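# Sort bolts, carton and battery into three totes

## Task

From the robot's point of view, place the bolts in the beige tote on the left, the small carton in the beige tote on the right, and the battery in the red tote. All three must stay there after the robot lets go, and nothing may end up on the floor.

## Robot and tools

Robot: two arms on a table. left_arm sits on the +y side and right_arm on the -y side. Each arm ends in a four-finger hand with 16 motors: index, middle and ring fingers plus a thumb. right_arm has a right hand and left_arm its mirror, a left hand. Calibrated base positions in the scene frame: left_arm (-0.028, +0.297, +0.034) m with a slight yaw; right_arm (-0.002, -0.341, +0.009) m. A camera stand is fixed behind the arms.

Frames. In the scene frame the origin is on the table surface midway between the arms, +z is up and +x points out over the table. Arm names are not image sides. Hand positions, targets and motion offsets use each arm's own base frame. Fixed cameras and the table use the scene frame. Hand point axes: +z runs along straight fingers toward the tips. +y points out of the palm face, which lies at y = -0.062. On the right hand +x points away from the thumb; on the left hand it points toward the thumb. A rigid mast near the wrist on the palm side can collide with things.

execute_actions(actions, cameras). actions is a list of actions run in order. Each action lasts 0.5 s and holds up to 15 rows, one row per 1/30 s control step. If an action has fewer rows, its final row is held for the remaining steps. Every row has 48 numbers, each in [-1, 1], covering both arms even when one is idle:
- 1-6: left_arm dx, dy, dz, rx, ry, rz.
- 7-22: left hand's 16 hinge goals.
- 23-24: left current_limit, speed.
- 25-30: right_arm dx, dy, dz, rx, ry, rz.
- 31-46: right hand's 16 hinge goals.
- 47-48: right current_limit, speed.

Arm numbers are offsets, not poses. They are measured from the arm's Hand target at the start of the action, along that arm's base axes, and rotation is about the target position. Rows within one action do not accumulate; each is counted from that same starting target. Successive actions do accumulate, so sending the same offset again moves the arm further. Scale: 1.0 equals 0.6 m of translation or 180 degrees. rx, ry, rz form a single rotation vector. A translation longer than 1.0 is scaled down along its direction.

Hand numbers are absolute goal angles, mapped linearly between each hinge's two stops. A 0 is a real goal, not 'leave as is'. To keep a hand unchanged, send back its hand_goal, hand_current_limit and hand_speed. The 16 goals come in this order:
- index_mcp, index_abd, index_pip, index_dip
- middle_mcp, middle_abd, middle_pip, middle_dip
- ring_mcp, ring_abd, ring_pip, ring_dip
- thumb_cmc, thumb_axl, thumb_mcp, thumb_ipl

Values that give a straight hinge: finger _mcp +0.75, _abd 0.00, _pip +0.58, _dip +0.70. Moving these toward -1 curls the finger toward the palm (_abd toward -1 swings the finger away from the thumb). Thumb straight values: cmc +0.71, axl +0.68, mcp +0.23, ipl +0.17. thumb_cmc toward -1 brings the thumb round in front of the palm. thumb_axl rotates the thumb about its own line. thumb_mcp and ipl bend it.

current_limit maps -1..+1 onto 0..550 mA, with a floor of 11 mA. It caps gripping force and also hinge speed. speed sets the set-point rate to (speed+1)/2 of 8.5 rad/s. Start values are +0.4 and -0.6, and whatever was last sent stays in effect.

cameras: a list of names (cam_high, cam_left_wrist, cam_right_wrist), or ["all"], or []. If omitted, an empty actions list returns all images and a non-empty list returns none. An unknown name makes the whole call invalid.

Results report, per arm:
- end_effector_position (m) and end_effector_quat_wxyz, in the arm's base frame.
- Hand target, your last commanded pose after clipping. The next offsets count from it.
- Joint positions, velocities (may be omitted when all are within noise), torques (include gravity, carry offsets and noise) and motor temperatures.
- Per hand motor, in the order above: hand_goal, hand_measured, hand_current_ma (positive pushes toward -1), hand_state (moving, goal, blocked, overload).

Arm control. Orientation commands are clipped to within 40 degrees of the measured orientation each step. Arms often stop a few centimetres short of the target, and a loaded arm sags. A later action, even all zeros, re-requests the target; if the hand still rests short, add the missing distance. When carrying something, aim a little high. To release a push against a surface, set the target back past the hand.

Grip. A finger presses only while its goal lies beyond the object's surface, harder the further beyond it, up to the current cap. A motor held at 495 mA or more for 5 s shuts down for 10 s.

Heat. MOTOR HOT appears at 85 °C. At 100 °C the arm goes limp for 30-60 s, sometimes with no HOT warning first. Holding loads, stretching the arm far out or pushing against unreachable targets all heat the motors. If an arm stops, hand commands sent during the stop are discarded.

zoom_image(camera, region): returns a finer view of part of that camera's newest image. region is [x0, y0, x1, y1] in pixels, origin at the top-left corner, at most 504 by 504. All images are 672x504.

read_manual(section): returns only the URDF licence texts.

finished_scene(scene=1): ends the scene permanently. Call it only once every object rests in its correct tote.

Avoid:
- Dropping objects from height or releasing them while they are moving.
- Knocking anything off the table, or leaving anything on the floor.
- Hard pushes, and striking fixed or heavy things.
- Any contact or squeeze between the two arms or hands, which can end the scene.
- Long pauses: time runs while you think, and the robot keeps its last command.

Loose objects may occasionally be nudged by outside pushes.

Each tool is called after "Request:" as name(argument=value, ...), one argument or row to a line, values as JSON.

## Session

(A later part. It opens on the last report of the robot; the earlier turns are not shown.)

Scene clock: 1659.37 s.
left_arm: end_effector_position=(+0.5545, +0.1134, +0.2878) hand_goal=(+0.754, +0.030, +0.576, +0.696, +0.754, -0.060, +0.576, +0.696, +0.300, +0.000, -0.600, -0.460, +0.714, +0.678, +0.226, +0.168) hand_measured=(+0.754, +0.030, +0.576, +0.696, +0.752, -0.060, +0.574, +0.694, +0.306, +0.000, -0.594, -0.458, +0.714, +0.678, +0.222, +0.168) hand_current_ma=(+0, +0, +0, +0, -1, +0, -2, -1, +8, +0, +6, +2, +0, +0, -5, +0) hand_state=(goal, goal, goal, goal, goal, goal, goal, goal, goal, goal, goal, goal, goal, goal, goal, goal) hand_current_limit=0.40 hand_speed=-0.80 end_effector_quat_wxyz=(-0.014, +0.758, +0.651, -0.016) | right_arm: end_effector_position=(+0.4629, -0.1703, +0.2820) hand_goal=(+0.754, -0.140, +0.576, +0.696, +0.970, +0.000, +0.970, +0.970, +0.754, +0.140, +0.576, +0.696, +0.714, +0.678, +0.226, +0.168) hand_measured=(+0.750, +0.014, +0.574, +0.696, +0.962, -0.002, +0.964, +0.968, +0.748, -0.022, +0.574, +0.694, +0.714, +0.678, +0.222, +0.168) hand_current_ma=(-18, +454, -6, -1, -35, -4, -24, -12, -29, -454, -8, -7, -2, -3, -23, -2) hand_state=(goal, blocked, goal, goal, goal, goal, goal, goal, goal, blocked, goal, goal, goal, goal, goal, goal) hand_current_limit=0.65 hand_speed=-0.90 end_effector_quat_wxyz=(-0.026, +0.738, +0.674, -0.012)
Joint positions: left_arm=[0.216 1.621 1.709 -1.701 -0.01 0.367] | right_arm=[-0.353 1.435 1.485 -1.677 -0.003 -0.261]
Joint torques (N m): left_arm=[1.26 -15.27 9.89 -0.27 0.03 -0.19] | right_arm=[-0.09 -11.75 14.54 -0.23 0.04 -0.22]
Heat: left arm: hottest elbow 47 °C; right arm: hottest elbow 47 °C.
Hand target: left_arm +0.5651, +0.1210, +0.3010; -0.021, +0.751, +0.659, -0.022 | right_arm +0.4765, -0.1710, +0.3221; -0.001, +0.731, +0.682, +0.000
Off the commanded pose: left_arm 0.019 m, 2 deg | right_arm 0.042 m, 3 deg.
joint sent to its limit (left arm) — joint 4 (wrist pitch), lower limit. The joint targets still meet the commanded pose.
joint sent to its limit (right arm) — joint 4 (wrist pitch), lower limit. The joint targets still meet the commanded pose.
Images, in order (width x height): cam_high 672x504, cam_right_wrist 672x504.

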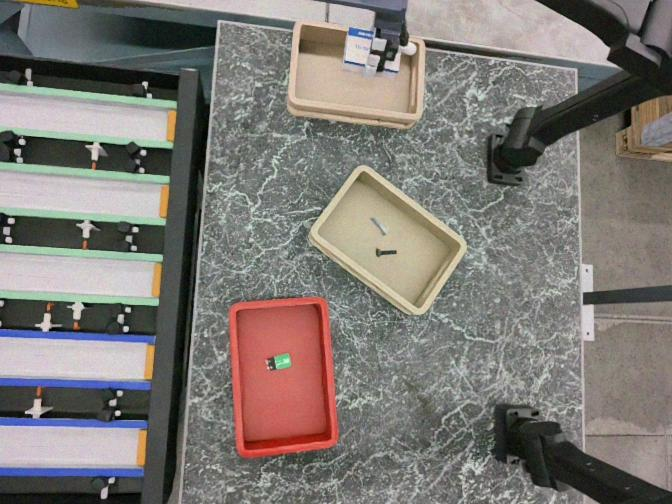

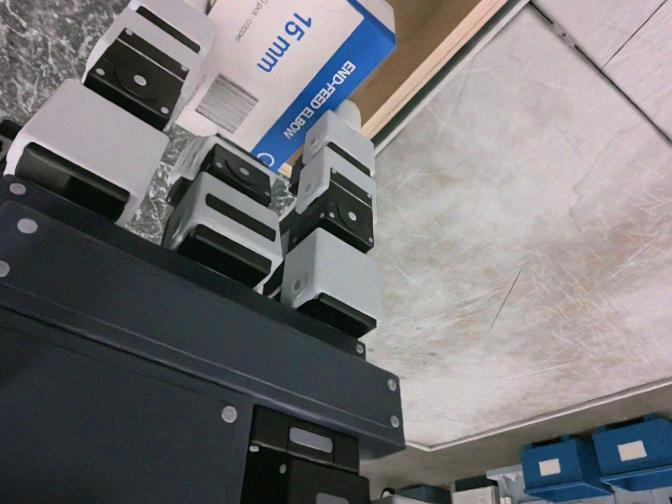

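Request:
execute_actions(
  actions=[
    [[0,0,0,0,0,0,0.754,0.03,0.576,0.696,0.754,-0.06,0.576,0.696,0.3,0,-0.6,-0.46,0.714,0.678,0.226,0.168,0.4,-0.8,0.015,0,-0.06,0,0,0,0.754,-0.14,0.576,0.696,0.97,0,0.97,0.97,0.754,0.14,0.576,0.696,0.714,0.678,0.226,0.168,0.65,-0.9]],
    [[0,0,0,0,0,0,0.754,0.03,0.576,0.696,0.754,-0.06,0.576,0.696,0.3,0,-0.6,-0.46,0.714,0.678,0.226,0.168,0.4,-0.8,0,0,-0.06,0,0,0,0.754,-0.14,0.576,0.696,0.97,0,0.97,0.97,0.754,0.14,0.576,0.696,0.714,0.678,0.226,0.168,0.65,-0.9]],
  ],
  cameras=["cam_high","cam_right_wrist"],
)

Request:
zoom_image(
  camera="cam_high",
  region=[270, 0, 450, 140],
)

Scene clock: 1744.47 s.
left_arm: end_effector_position=(+0.5545, +0.1134, +0.2878) hand_goal=(+0.754, +0.030, +0.576, +0.696, +0.754, -0.060, +0.576, +0.696, +0.300, +0.000, -0.600, -0.460, +0.714, +0.678, +0.226, +0.168) hand_measured=(+0.754, +0.030, +0.576, +0.696, +0.752, -0.060, +0.574, +0.694, +0.306, +0.000, -0.594, -0.458, +0.714, +0.678, +0.222, +0.168) hand_current_ma=(+0, +0, +0, +0, -1, +0, -2, -1, +8, +0, +6, +2, +0, +0, -5, +0) hand_state=(goal, goal, goal, goal, goal, goal, goal, goal, goal, goal, goal, goal, goal, goal, goal, goal) hand_current_limit=0.40 hand_speed=-0.80 end_effector_quat_wxyz=(-0.014, +0.758, +0.651, -0.016) | right_arm: end_effector_position=(+0.4785, -0.1732, +0.2386) hand_goal=(+0.754, -0.140, +0.576, +0.696, +0.970, +0.000, +0.970, +0.970, +0.754, +0.140, +0.576, +0.696, +0.714, +0.678, +0.226, +0.168) hand_measured=(+0.752, +0.014, +0.574, +0.696, +0.962, -0.002, +0.964, +0.968, +0.748, -0.022, +0.574, +0.694, +0.714, +0.678, +0.222, +0.168) hand_current_ma=(-12, +454, -5, -1, -35, -4, -24, -12, -23, -454, -8, -7, -2, -3, -23, -2) hand_state=(goal, blocked, goal, goal, goal, goal, goal, goal, goal, blocked, goal, goal, goal, goal, goal, goal) hand_current_limit=0.65 hand_speed=-0.90 end_effector_quat_wxyz=(-0.018, +0.737, +0.676, -0.007)
Joint positions: left_arm=[0.216 1.621 1.709 -1.701 -0.01 0.367] | right_arm=[-0.347 1.465 1.399 -1.543 -0.003 -0.261]
Joint torques (N m): left_arm=[1.26 -15.33 9.91 -0.28 0.04 -0.19] | right_arm=[-0.03 -11.75 10.15 0.54 0.01 -0.15]
Heat: left arm: hottest elbow 48 °C; right arm: hottest elbow 47 °C.
Hand target: left_arm +0.5651, +0.1210, +0.3010; -0.021, +0.751, +0.659, -0.022 | right_arm +0.4855, -0.1711, +0.2502; -0.001, +0.731, +0.682, +0.000
Off the commanded pose: left_arm 0.019 m, 2 deg | right_arm 0.014 m, 2 deg.
joint sent to its limit (left arm) — joint 4 (wrist pitch), lower limit. The joint targets still meet the commanded pose.
Images, in order (width x height): cam_high 672x504, cam_right_wrist 672x504.

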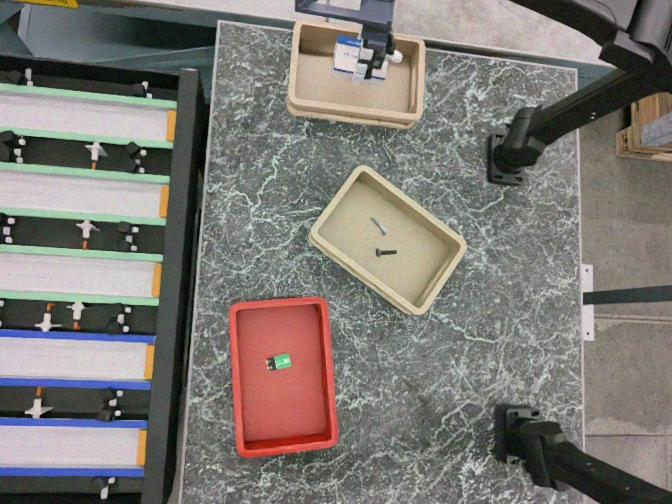

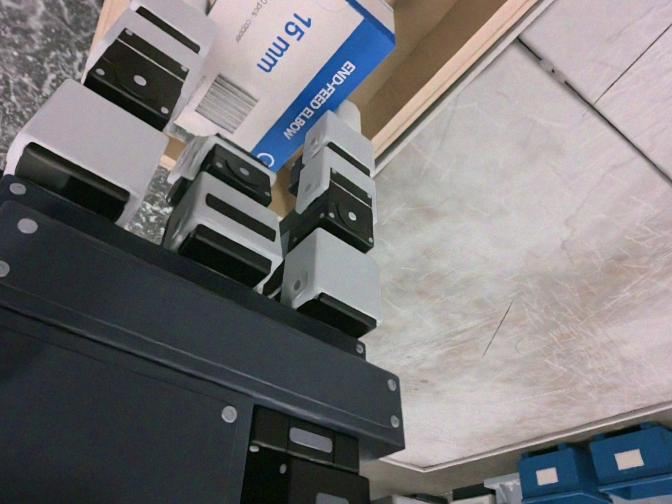

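Scaled by 2.800 from the camera's 672x504 image, which has a finer 960x720 frame.

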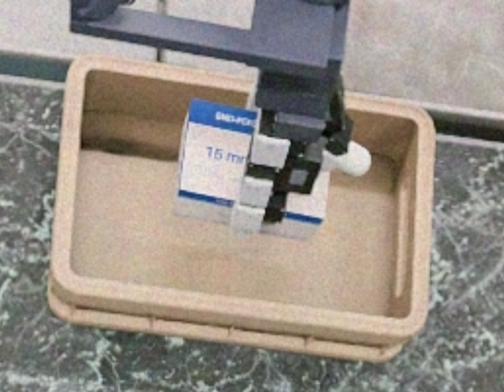

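Request:
zoom_image(
  camera="cam_right_wrist",
  region=[280, 0, 560, 200],
)

Scaled by 1.800 from the camera's 672x504 image, which has a finer 960x720 frame.

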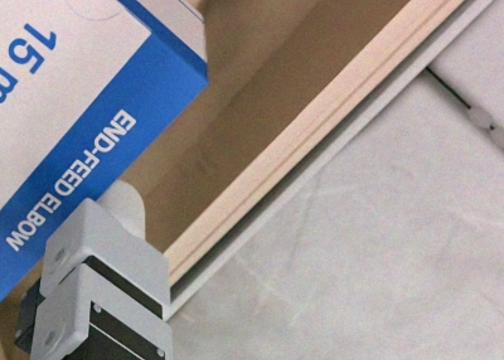

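Request:
execute_actions(
  actions=[
    [[0,0,0,0,0,0,0.754,0.03,0.576,0.696,0.754,-0.06,0.576,0.696,0.3,0,-0.6,-0.46,0.714,0.678,0.226,0.168,0.4,-0.8,0,0,-0.07,0,0,0,0.754,-0.14,0.576,0.696,0.97,0,0.97,0.97,0.754,0.14,0.576,0.696,0.714,0.678,0.226,0.168,0.65,-0.9]],
    [[0,0,0,0,0,0,0.754,0.03,0.576,0.696,0.754,-0.06,0.576,0.696,0.3,0,-0.6,-0.46,0.714,0.678,0.226,0.168,0.4,-0.8,0,0,-0.04,0,0,0,0.754,-0.14,0.576,0.696,0.97,0,0.97,0.97,0.754,0.14,0.576,0.696,0.714,0.678,0.226,0.168,0.65,-0.9]],
  ],
  cameras=["cam_high","cam_right_wrist"],
)

Request:
zoom_image(
  camera="cam_high",
  region=[270, 0, 450, 140],
)

Scene clock: 1770.87 s.
left_arm: end_effector_position=(+0.5545, +0.1134, +0.2878) hand_goal=(+0.754, +0.030, +0.576, +0.696, +0.754, -0.060, +0.576, +0.696, +0.300, +0.000, -0.600, -0.460, +0.714, +0.678, +0.226, +0.168) hand_measured=(+0.754, +0.030, +0.576, +0.696, +0.752, -0.060, +0.574, +0.694, +0.306, +0.000, -0.594, -0.458, +0.714, +0.678, +0.222, +0.168) hand_current_ma=(+0, +0, +0, +0, -1, +0, -2, -1, +8, +0, +6, +2, +0, +0, -5, +0) hand_state=(goal, goal, goal, goal, goal, goal, goal, goal, goal, goal, goal, goal, goal, goal, goal, goal) hand_current_limit=0.40 hand_speed=-0.80 end_effector_quat_wxyz=(-0.014, +0.758, +0.651, -0.016) | right_arm: end_effector_position=(+0.4780, -0.1730, +0.1765) hand_goal=(+0.754, -0.140, +0.576, +0.696, +0.970, +0.000, +0.970, +0.970, +0.754, +0.140, +0.576, +0.696, +0.714, +0.678, +0.226, +0.168) hand_measured=(+0.752, +0.014, +0.574, +0.696, +0.962, -0.002, +0.964, +0.968, +0.748, -0.022, +0.574, +0.694, +0.714, +0.678, +0.222, +0.168) hand_current_ma=(-13, +454, -5, -1, -34, -4, -24, -12, -25, -454, -8, -7, -2, -3, -23, -2) hand_state=(goal, blocked, goal, goal, goal, goal, goal, goal, goal, blocked, goal, goal, goal, goal, goal, goal) hand_current_limit=0.65 hand_speed=-0.90 end_effector_quat_wxyz=(-0.014, +0.737, +0.676, -0.006)
Joint positions: left_arm=[0.216 1.621 1.709 -1.701 -0.01 0.367] | right_arm=[-0.347 1.482 1.252 -1.37 -0.003 -0.261]
Joint torques (N m): left_arm=[1.2 -15.27 9.89 -0.27 0.04 -0.18] | right_arm=[0.09 -11.28 9.58 0.58 0.01 -0.14]
Heat: left arm: hottest elbow 48 °C; right arm: hottest elbow 46 °C.
Hand target: left_arm +0.5651, +0.1210, +0.3010; -0.021, +0.751, +0.659, -0.022 | right_arm +0.4855, -0.1711, +0.1842; -0.001, +0.731, +0.682, +0.000
Off the commanded pose: left_arm 0.019 m, 2 deg | right_arm 0.011 m, 2 deg.
joint sent to its limit (left arm) — joint 4 (wrist pitch), lower limit. The joint targets still meet the commanded pose.
Images, in order (width x height): cam_high 672x504, cam_right_wrist 672x504.

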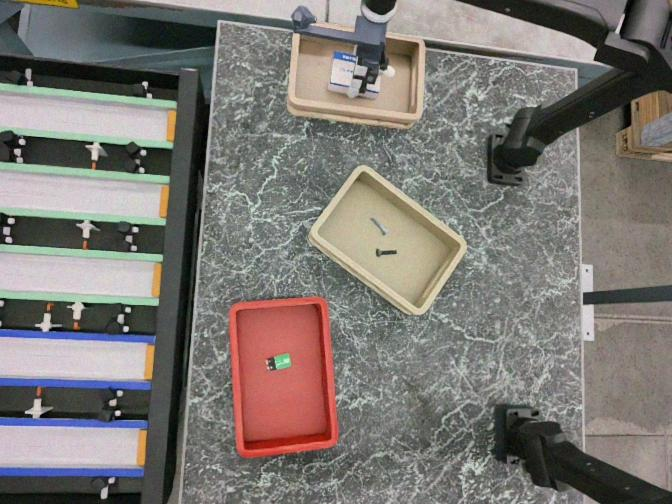

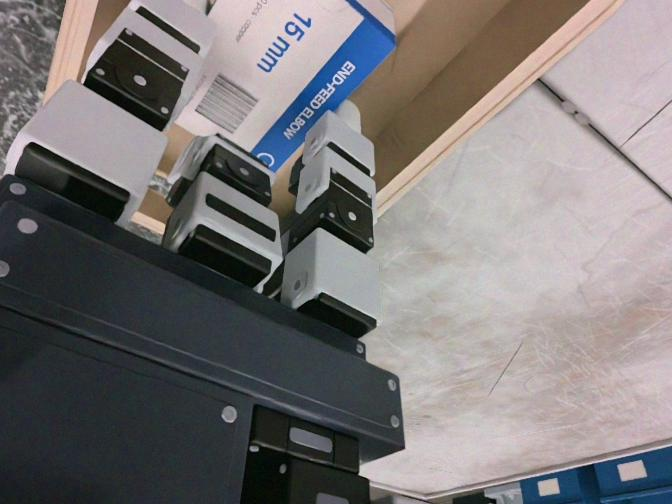

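Scaled by 2.800 from the camera's 672x504 image, which has a finer 960x720 frame.

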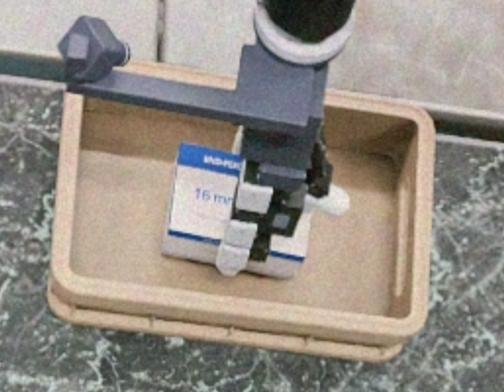

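Request:
execute_actions(
  actions=[
    [[0,0,0,0,0,0,0.754,0.03,0.576,0.696,0.754,-0.06,0.576,0.696,0.3,0,-0.6,-0.46,0.714,0.678,0.226,0.168,0.4,-0.8,0,-0.004,-0.042,0,0,0,0.754,-0.14,0.576,0.696,0.97,0,0.97,0.97,0.754,0.14,0.576,0.696,0.714,0.678,0.226,0.168,0.65,-0.9]],
  ],
  cameras=["cam_right_wrist"],
)

Scene clock: 1781.67 s.
left_arm: end_effector_position=(+0.5545, +0.1134, +0.2878) hand_goal=(+0.754, +0.030, +0.576, +0.696, +0.754, -0.060, +0.576, +0.696, +0.300, +0.000, -0.600, -0.460, +0.714, +0.678, +0.226, +0.168) hand_measured=(+0.754, +0.030, +0.576, +0.696, +0.752, -0.060, +0.574, +0.694, +0.306, +0.000, -0.594, -0.458, +0.714, +0.678, +0.222, +0.168) hand_current_ma=(+0, +0, +0, +0, -1, +0, -2, -1, +8, +0, +6, +2, +0, +0, -5, +0) hand_state=(goal, goal, goal, goal, goal, goal, goal, goal, goal, goal, goal, goal, goal, goal, goal, goal) hand_current_limit=0.40 hand_speed=-0.80 end_effector_quat_wxyz=(-0.014, +0.758, +0.651, -0.016) | right_arm: end_effector_position=(+0.4777, -0.1738, +0.1533) hand_goal=(+0.754, -0.140, +0.576, +0.696, +0.970, +0.000, +0.970, +0.970, +0.754, +0.140, +0.576, +0.696, +0.714, +0.678, +0.226, +0.168) hand_measured=(+0.756, +0.014, +0.576, +0.696, +0.962, -0.002, +0.964, +0.968, +0.752, -0.022, +0.574, +0.694, +0.714, +0.678, +0.222, +0.168) hand_current_ma=(+5, +454, +1, -1, -34, -4, -24, -12, -11, -454, -6, -7, -2, -3, -23, -2) hand_state=(goal, blocked, goal, goal, goal, goal, goal, goal, goal, blocked, goal, goal, goal, goal, goal, goal) hand_current_limit=0.65 hand_speed=-0.90 end_effector_quat_wxyz=(-0.013, +0.737, +0.676, -0.009)
Joint positions: left_arm=[0.216 1.621 1.709 -1.701 -0.01 0.367] | right_arm=[-0.347 1.498 1.207 -1.31 0.003 -0.261]
Joint torques (N m): left_arm=[1.26 -15.27 9.91 -0.27 0.03 -0.19] | right_arm=[-0.32 -11.22 9.17 0.79 0.04 -0.2]
Heat: left arm: hottest elbow 48 °C; right arm: hottest elbow 46 °C.
Hand target: left_arm +0.5651, +0.1210, +0.3010; -0.021, +0.751, +0.659, -0.022 | right_arm +0.4855, -0.1734, +0.1589; -0.001, +0.731, +0.682, +0.000
Off the commanded pose: left_arm 0.019 m, 2 deg | right_arm 0.010 m, 2 deg.
joint sent to its limit (left arm) — joint 4 (wrist pitch), lower limit. The joint targets still meet the commanded pose.
Images, in order (width x height): cam_right_wrist 672x504.

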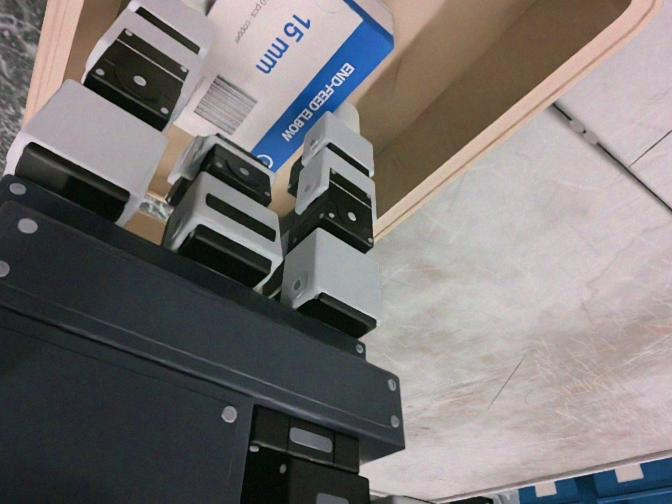

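Request:
execute_actions(
  actions=[
    [[0,0,0,0,0,0,0.754,0.03,0.576,0.696,0.754,-0.06,0.576,0.696,0.3,0,-0.6,-0.46,0.714,0.678,0.226,0.168,0.4,-0.8,0,0,-0.012,0,0,0,0.754,-0.14,0.576,0.696,0.97,0,0.97,0.97,0.754,0.14,0.576,0.696,0.714,0.678,0.226,0.168,0.65,-0.9]],
    [[0,0,0,0,0,0,0.754,0.03,0.576,0.696,0.754,-0.06,0.576,0.696,0.3,0,-0.6,-0.46,0.714,0.678,0.226,0.168,0.4,-0.8,0,0,0,0,0,0,0.754,0.0,0.576,0.696,0.97,0,0.97,0.97,0.754,0.0,0.576,0.696,0.714,0.678,0.226,0.168,0.65,-0.93]],
  ],
  cameras=["cam_right_wrist"],
)

Scene clock: 1795.57 s.
left_arm: end_effector_position=(+0.5545, +0.1134, +0.2878) hand_goal=(+0.754, +0.030, +0.576, +0.696, +0.754, -0.060, +0.576, +0.696, +0.300, +0.000, -0.600, -0.460, +0.714, +0.678, +0.226, +0.168) hand_measured=(+0.754, +0.030, +0.576, +0.696, +0.752, -0.060, +0.574, +0.694, +0.306, +0.000, -0.594, -0.458, +0.714, +0.678, +0.222, +0.168) hand_current_ma=(+0, +0, +0, +0, -1, +0, -2, -1, +8, +0, +6, +2, +0, +0, -5, +0) hand_state=(goal, goal, goal, goal, goal, goal, goal, goal, goal, goal, goal, goal, goal, goal, goal, goal) hand_current_limit=0.40 hand_speed=-0.80 end_effector_quat_wxyz=(-0.014, +0.758, +0.651, -0.016) | right_arm: end_effector_position=(+0.4796, -0.1737, +0.1520) hand_goal=(+0.754, +0.000, +0.576, +0.696, +0.970, +0.000, +0.970, +0.970, +0.754, +0.000, +0.576, +0.696, +0.714, +0.678, +0.226, +0.168) hand_measured=(+0.766, +0.018, +0.582, +0.698, +0.962, -0.002, +0.964, +0.968, +0.762, -0.034, +0.578, +0.696, +0.714, +0.678, +0.222, +0.168) hand_current_ma=(+51, +66, +29, +5, -34, -4, -24, -12, +33, -134, +11, -1, -2, -3, -23, -2) hand_state=(goal, goal, goal, goal, goal, goal, goal, goal, goal, blocked, goal, goal, goal, goal, goal, goal) hand_current_limit=0.65 hand_speed=-0.93 end_effector_quat_wxyz=(-0.010, +0.737, +0.676, -0.004)
Joint positions: left_arm=[0.216 1.621 1.709 -1.701 -0.01 0.367] | right_arm=[-0.347 1.498 1.201 -1.295 -0.001 -0.261]
Joint torques (N m): left_arm=[1.2 -15.33 9.89 -0.29 0.04 -0.19] | right_arm=[-0.38 -10.7 8.59 1.01 0.03 -0.2]
Heat: left arm: hottest elbow 48 °C; right arm: hottest elbow 45 °C.
Hand target: left_arm +0.5651, +0.1210, +0.3010; -0.021, +0.751, +0.659, -0.022 | right_arm +0.4855, -0.1734, +0.1517; -0.001, +0.731, +0.682, +0.000
Off the commanded pose: left_arm 0.019 m, 2 deg | right_arm 0.006 m, 1 deg.
joint sent to its limit (left arm) — joint 4 (wrist pitch), lower limit. The joint targets still meet the commanded pose.
Images, in order (width x height): cam_right_wrist 672x504.

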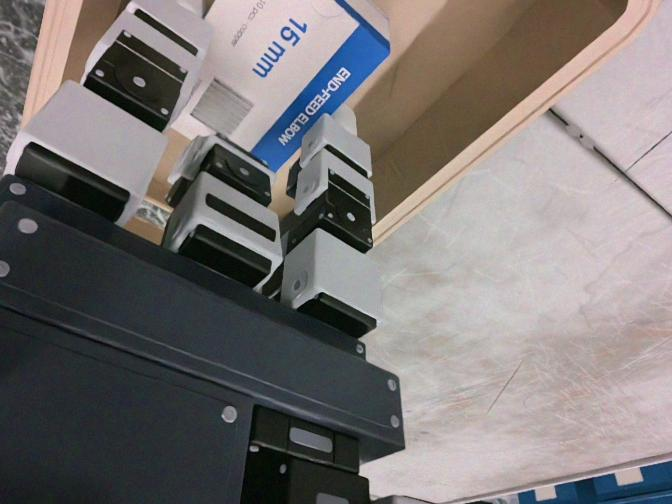

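Request:
execute_actions(
  actions=[
    [[0,0,0,0,0,0,0.754,0.03,0.576,0.696,0.754,-0.06,0.576,0.696,0.3,0,-0.6,-0.46,0.714,0.678,0.226,0.168,0.4,-0.8,0,0,0,0,0,0,0.754,0.1,0.576,0.696,0.97,0,0.97,0.97,0.754,-0.1,0.576,0.696,0.714,0.678,0.226,0.168,0.4,-0.9]],
    [[0,0,0,0,0,0,0.754,0.03,0.576,0.696,0.754,-0.06,0.576,0.696,0.3,0,-0.6,-0.46,0.714,0.678,0.226,0.168,0.4,-0.8,0,0,0.01,0,0,0,0.754,0.1,0.576,0.696,0.97,0,0.97,0.97,0.754,-0.1,0.576,0.696,0.714,0.678,0.226,0.168,0.4,-0.9]],
  ],
  cameras=["cam_high","cam_right_wrist"],
)

Request:
zoom_image(
  camera="cam_high",
  region=[270, 0, 450, 140],
)

Scene clock: 1810.47 s.
left_arm: end_effector_position=(+0.5545, +0.1134, +0.2878) hand_goal=(+0.754, +0.030, +0.576, +0.696, +0.754, -0.060, +0.576, +0.696, +0.300, +0.000, -0.600, -0.460, +0.714, +0.678, +0.226, +0.168) hand_measured=(+0.754, +0.030, +0.576, +0.696, +0.752, -0.060, +0.574, +0.694, +0.306, +0.000, -0.594, -0.458, +0.714, +0.678, +0.222, +0.168) hand_current_ma=(+0, +0, +0, +0, -1, +0, -2, -1, +8, +0, +6, +2, +0, +0, -5, +0) hand_state=(goal, goal, goal, goal, goal, goal, goal, goal, goal, goal, goal, goal, goal, goal, goal, goal) hand_current_limit=0.40 hand_speed=-0.80 end_effector_quat_wxyz=(-0.014, +0.758, +0.651, -0.016) | right_arm: end_effector_position=(+0.4812, -0.1740, +0.1523) hand_goal=(+0.754, +0.100, +0.576, +0.696, +0.970, +0.000, +0.970, +0.970, +0.754, -0.100, +0.576, +0.696, +0.714, +0.678, +0.226, +0.168) hand_measured=(+0.754, +0.096, +0.578, +0.698, +0.962, -0.002, +0.964, +0.968, +0.754, -0.096, +0.578, +0.696, +0.714, +0.678, +0.222, +0.168) hand_current_ma=(+3, -14, +9, +5, -34, -4, -24, -12, +3, +16, +8, -1, -2, -3, -23, -2) hand_state=(goal, goal, goal, goal, goal, goal, goal, goal, goal, goal, goal, goal, goal, goal, goal, goal) hand_current_limit=0.40 hand_speed=-0.90 end_effector_quat_wxyz=(-0.007, +0.737, +0.676, -0.002)
Joint positions: left_arm=[0.216 1.621 1.709 -1.701 -0.01 0.367] | right_arm=[-0.347 1.498 1.201 -1.287 -0.003 -0.261]
Joint torques (N m): left_arm=[1.2 -15.33 9.88 -0.28 0.04 -0.19] | right_arm=[-0.38 -11.11 9.52 0.01 0.04 -0.21]
Heat: left arm: hottest elbow 48 °C; right arm: hottest elbow 45 °C.
Hand target: left_arm +0.5651, +0.1210, +0.3010; -0.021, +0.751, +0.659, -0.022 | right_arm +0.4855, -0.1734, +0.1577; -0.001, +0.731, +0.682, +0.000
Off the commanded pose: left_arm 0.019 m, 2 deg | right_arm 0.007 m, 1 deg.
joint sent to its limit (left arm) — joint 4 (wrist pitch), lower limit. The joint targets still meet the commanded pose.
Images, in order (width x height): cam_high 672x504, cam_right_wrist 672x504.

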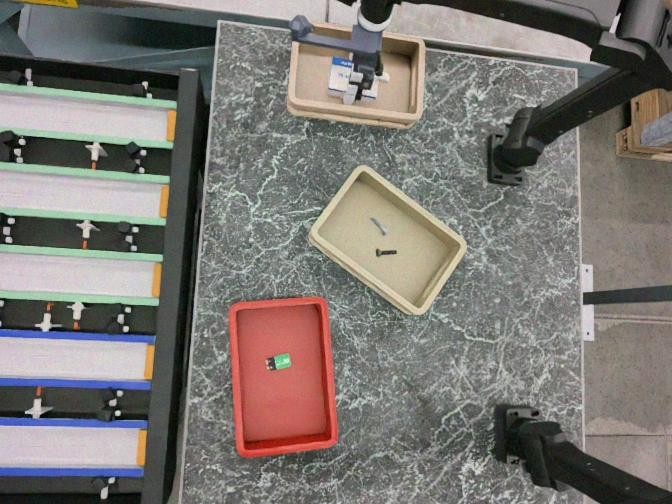

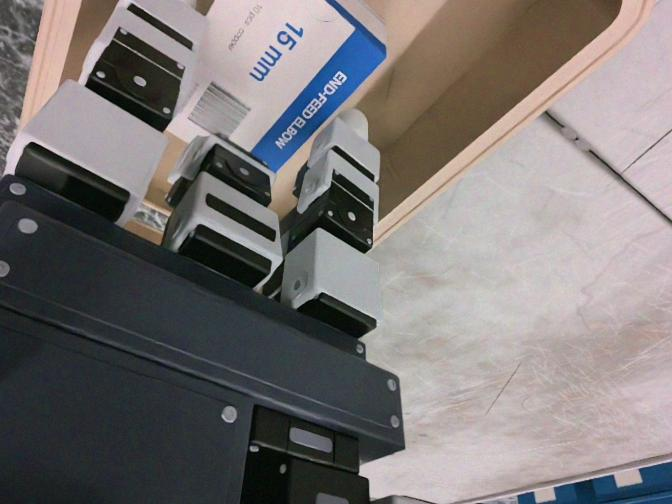

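Scaled by 2.800 from the camera's 672x504 image, which has a finer 960x720 frame.

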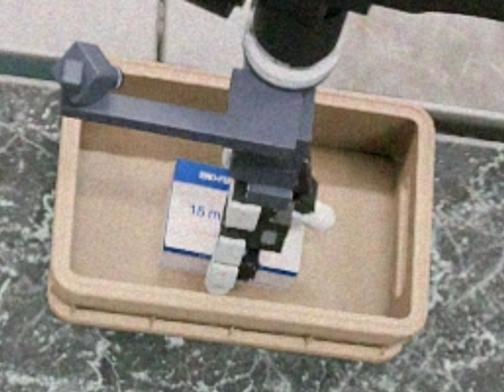

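Request:
execute_actions(
  actions=[
    [[0,0,0,0,0,0,0.754,0.03,0.576,0.696,0.754,-0.06,0.576,0.696,0.3,0,-0.6,-0.46,0.714,0.678,0.226,0.168,0.4,-0.8,0.01,0,0.05,0,0,0,0.754,0.1,0.576,0.696,0.97,0,0.97,0.97,0.754,-0.1,0.576,0.696,0.714,0.678,0.226,0.168,0.4,-0.9]],
    [[0,0,0,0,0,0,0.754,0.03,0.576,0.696,0.754,-0.06,0.576,0.696,0.3,0,-0.6,-0.46,0.714,0.678,0.226,0.168,0.4,-0.8,0,0,0.08,0,0,0,0.754,0.1,0.576,0.696,0.97,0,0.97,0.97,0.754,-0.1,0.576,0.696,0.714,0.678,0.226,0.168,0.4,-0.9]],
    [[0,0,0,0,0,0,0.754,0.03,0.576,0.696,0.754,-0.06,0.576,0.696,0.3,0,-0.6,-0.46,0.714,0.678,0.226,0.168,0.4,-0.8,-0.01,0,0.08,0,0,0,0.754,0.1,0.576,0.696,0.97,0,0.97,0.97,0.754,-0.1,0.576,0.696,0.714,0.678,0.226,0.168,0.4,-0.9]],
    [[0,0,0,0,0,0,0.754,0.03,0.576,0.696,0.754,-0.06,0.576,0.696,0.3,0,-0.6,-0.46,0.714,0.678,0.226,0.168,0.4,-0.8,-0.05,0.1,0.04,0,0,0,0.754,0.1,0.576,0.696,0.97,0,0.97,0.97,0.754,-0.1,0.576,0.696,0.714,0.678,0.226,0.168,0.4,-0.9]],
    [[0,0,0,0,0,0,0.754,0.03,0.576,0.696,0.754,-0.06,0.576,0.696,0.3,0,-0.6,-0.46,0.714,0.678,0.226,0.168,0.4,-0.8,-0.08,0.12,0,0,0,0,0.754,0.1,0.576,0.696,0.97,0,0.97,0.97,0.754,-0.1,0.576,0.696,0.714,0.678,0.226,0.168,0.4,-0.9]],
    [[0,0,0,0,0,0,0.754,0.03,0.576,0.696,0.754,-0.06,0.576,0.696,0.3,0,-0.6,-0.46,0.714,0.678,0.226,0.168,0.4,-0.8,-0.08,0.12,0,0,0,0,0.754,0.1,0.576,0.696,0.97,0,0.97,0.97,0.754,-0.1,0.576,0.696,0.714,0.678,0.226,0.168,0.4,-0.9]],
  ],
  cameras=["all"],
)

Scene clock: 1830.60 s.
left_arm: end_effector_position=(+0.5545, +0.1134, +0.2878) hand_goal=(+0.754, +0.030, +0.576, +0.696, +0.754, -0.060, +0.576, +0.696, +0.300, +0.000, -0.600, -0.460, +0.714, +0.678, +0.226, +0.168) hand_measured=(+0.754, +0.030, +0.576, +0.696, +0.752, -0.060, +0.574, +0.694, +0.306, +0.000, -0.594, -0.458, +0.714, +0.678, +0.222, +0.168) hand_current_ma=(+0, +0, +0, +0, -1, +0, -2, -1, +8, +0, +6, +2, +0, +0, -5, +0) hand_state=(goal, goal, goal, goal, goal, goal, goal, goal, goal, goal, goal, goal, goal, goal, goal, goal) hand_current_limit=0.40 hand_speed=-0.80 end_effector_quat_wxyz=(-0.014, +0.758, +0.651, -0.016) | right_arm: end_effector_position=(+0.3614, +0.0314, +0.3081) hand_goal=(+0.754, +0.100, +0.576, +0.696, +0.970, +0.000, +0.970, +0.970, +0.754, -0.100, +0.576, +0.696, +0.714, +0.678, +0.226, +0.168) hand_measured=(+0.752, +0.100, +0.578, +0.698, +0.964, +0.000, +0.964, +0.968, +0.752, -0.098, +0.576, +0.696, +0.714, +0.678, +0.222, +0.168) hand_current_ma=(-7, -2, +5, +5, -31, -1, -21, -12, -11, +8, +3, -1, -2, -3, -22, -2) hand_state=(goal, goal, goal, goal, goal, goal, goal, goal, goal, goal, goal, goal, goal, goal, goal, goal) hand_current_limit=0.40 hand_speed=-0.90 end_effector_quat_wxyz=(+0.009, +0.725, +0.688, +0.019)
Joint positions: left_arm=[0.216 1.621 1.709 -1.701 -0.01 0.367] | right_arm=[0.206 1.06 1.213 -1.682 -0.005 0.259]
Joint torques (N m): left_arm=[1.26 -15.27 9.88 -0.29 0.04 -0.19] | right_arm=[0.09 -4.54 9.21 -0.12 0.22 0.21]
Heat: left arm: hottest elbow 48 °C; right arm: hottest elbow 44 °C.
Hand target: left_arm +0.5651, +0.1210, +0.3010; -0.021, +0.751, +0.659, -0.022 | right_arm +0.3595, +0.0306, +0.3078; -0.001, +0.731, +0.682, +0.000
Off the commanded pose: left_arm 0.019 m, 2 deg | right_arm 0.002 m, 3 deg.
joint sent to its limit (left arm) — joint 4 (wrist pitch), lower limit. The joint targets still meet the commanded pose.
joint sent to its limit (right arm) — joint 4 (wrist pitch), lower limit. The joint targets still meet the commanded pose.

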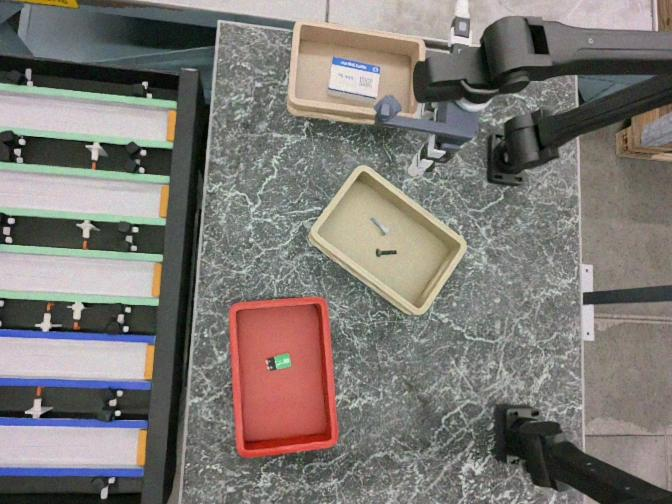

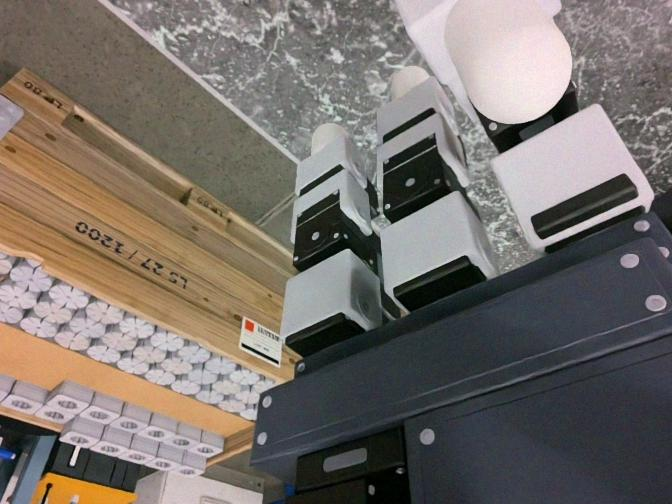

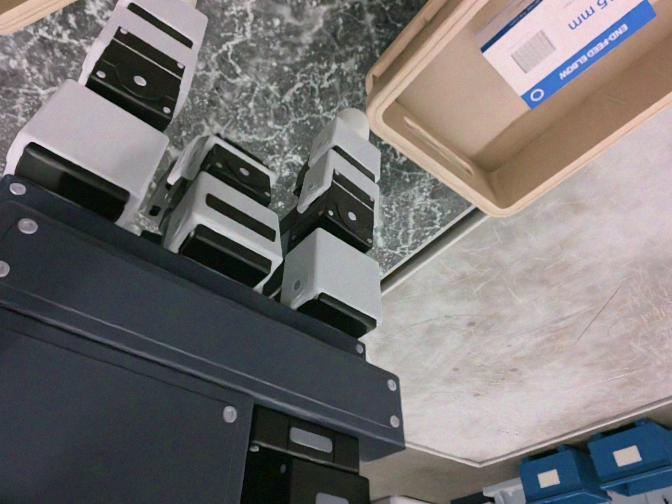

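Request:
finished_scene(
)

The scene is finished: the task was done.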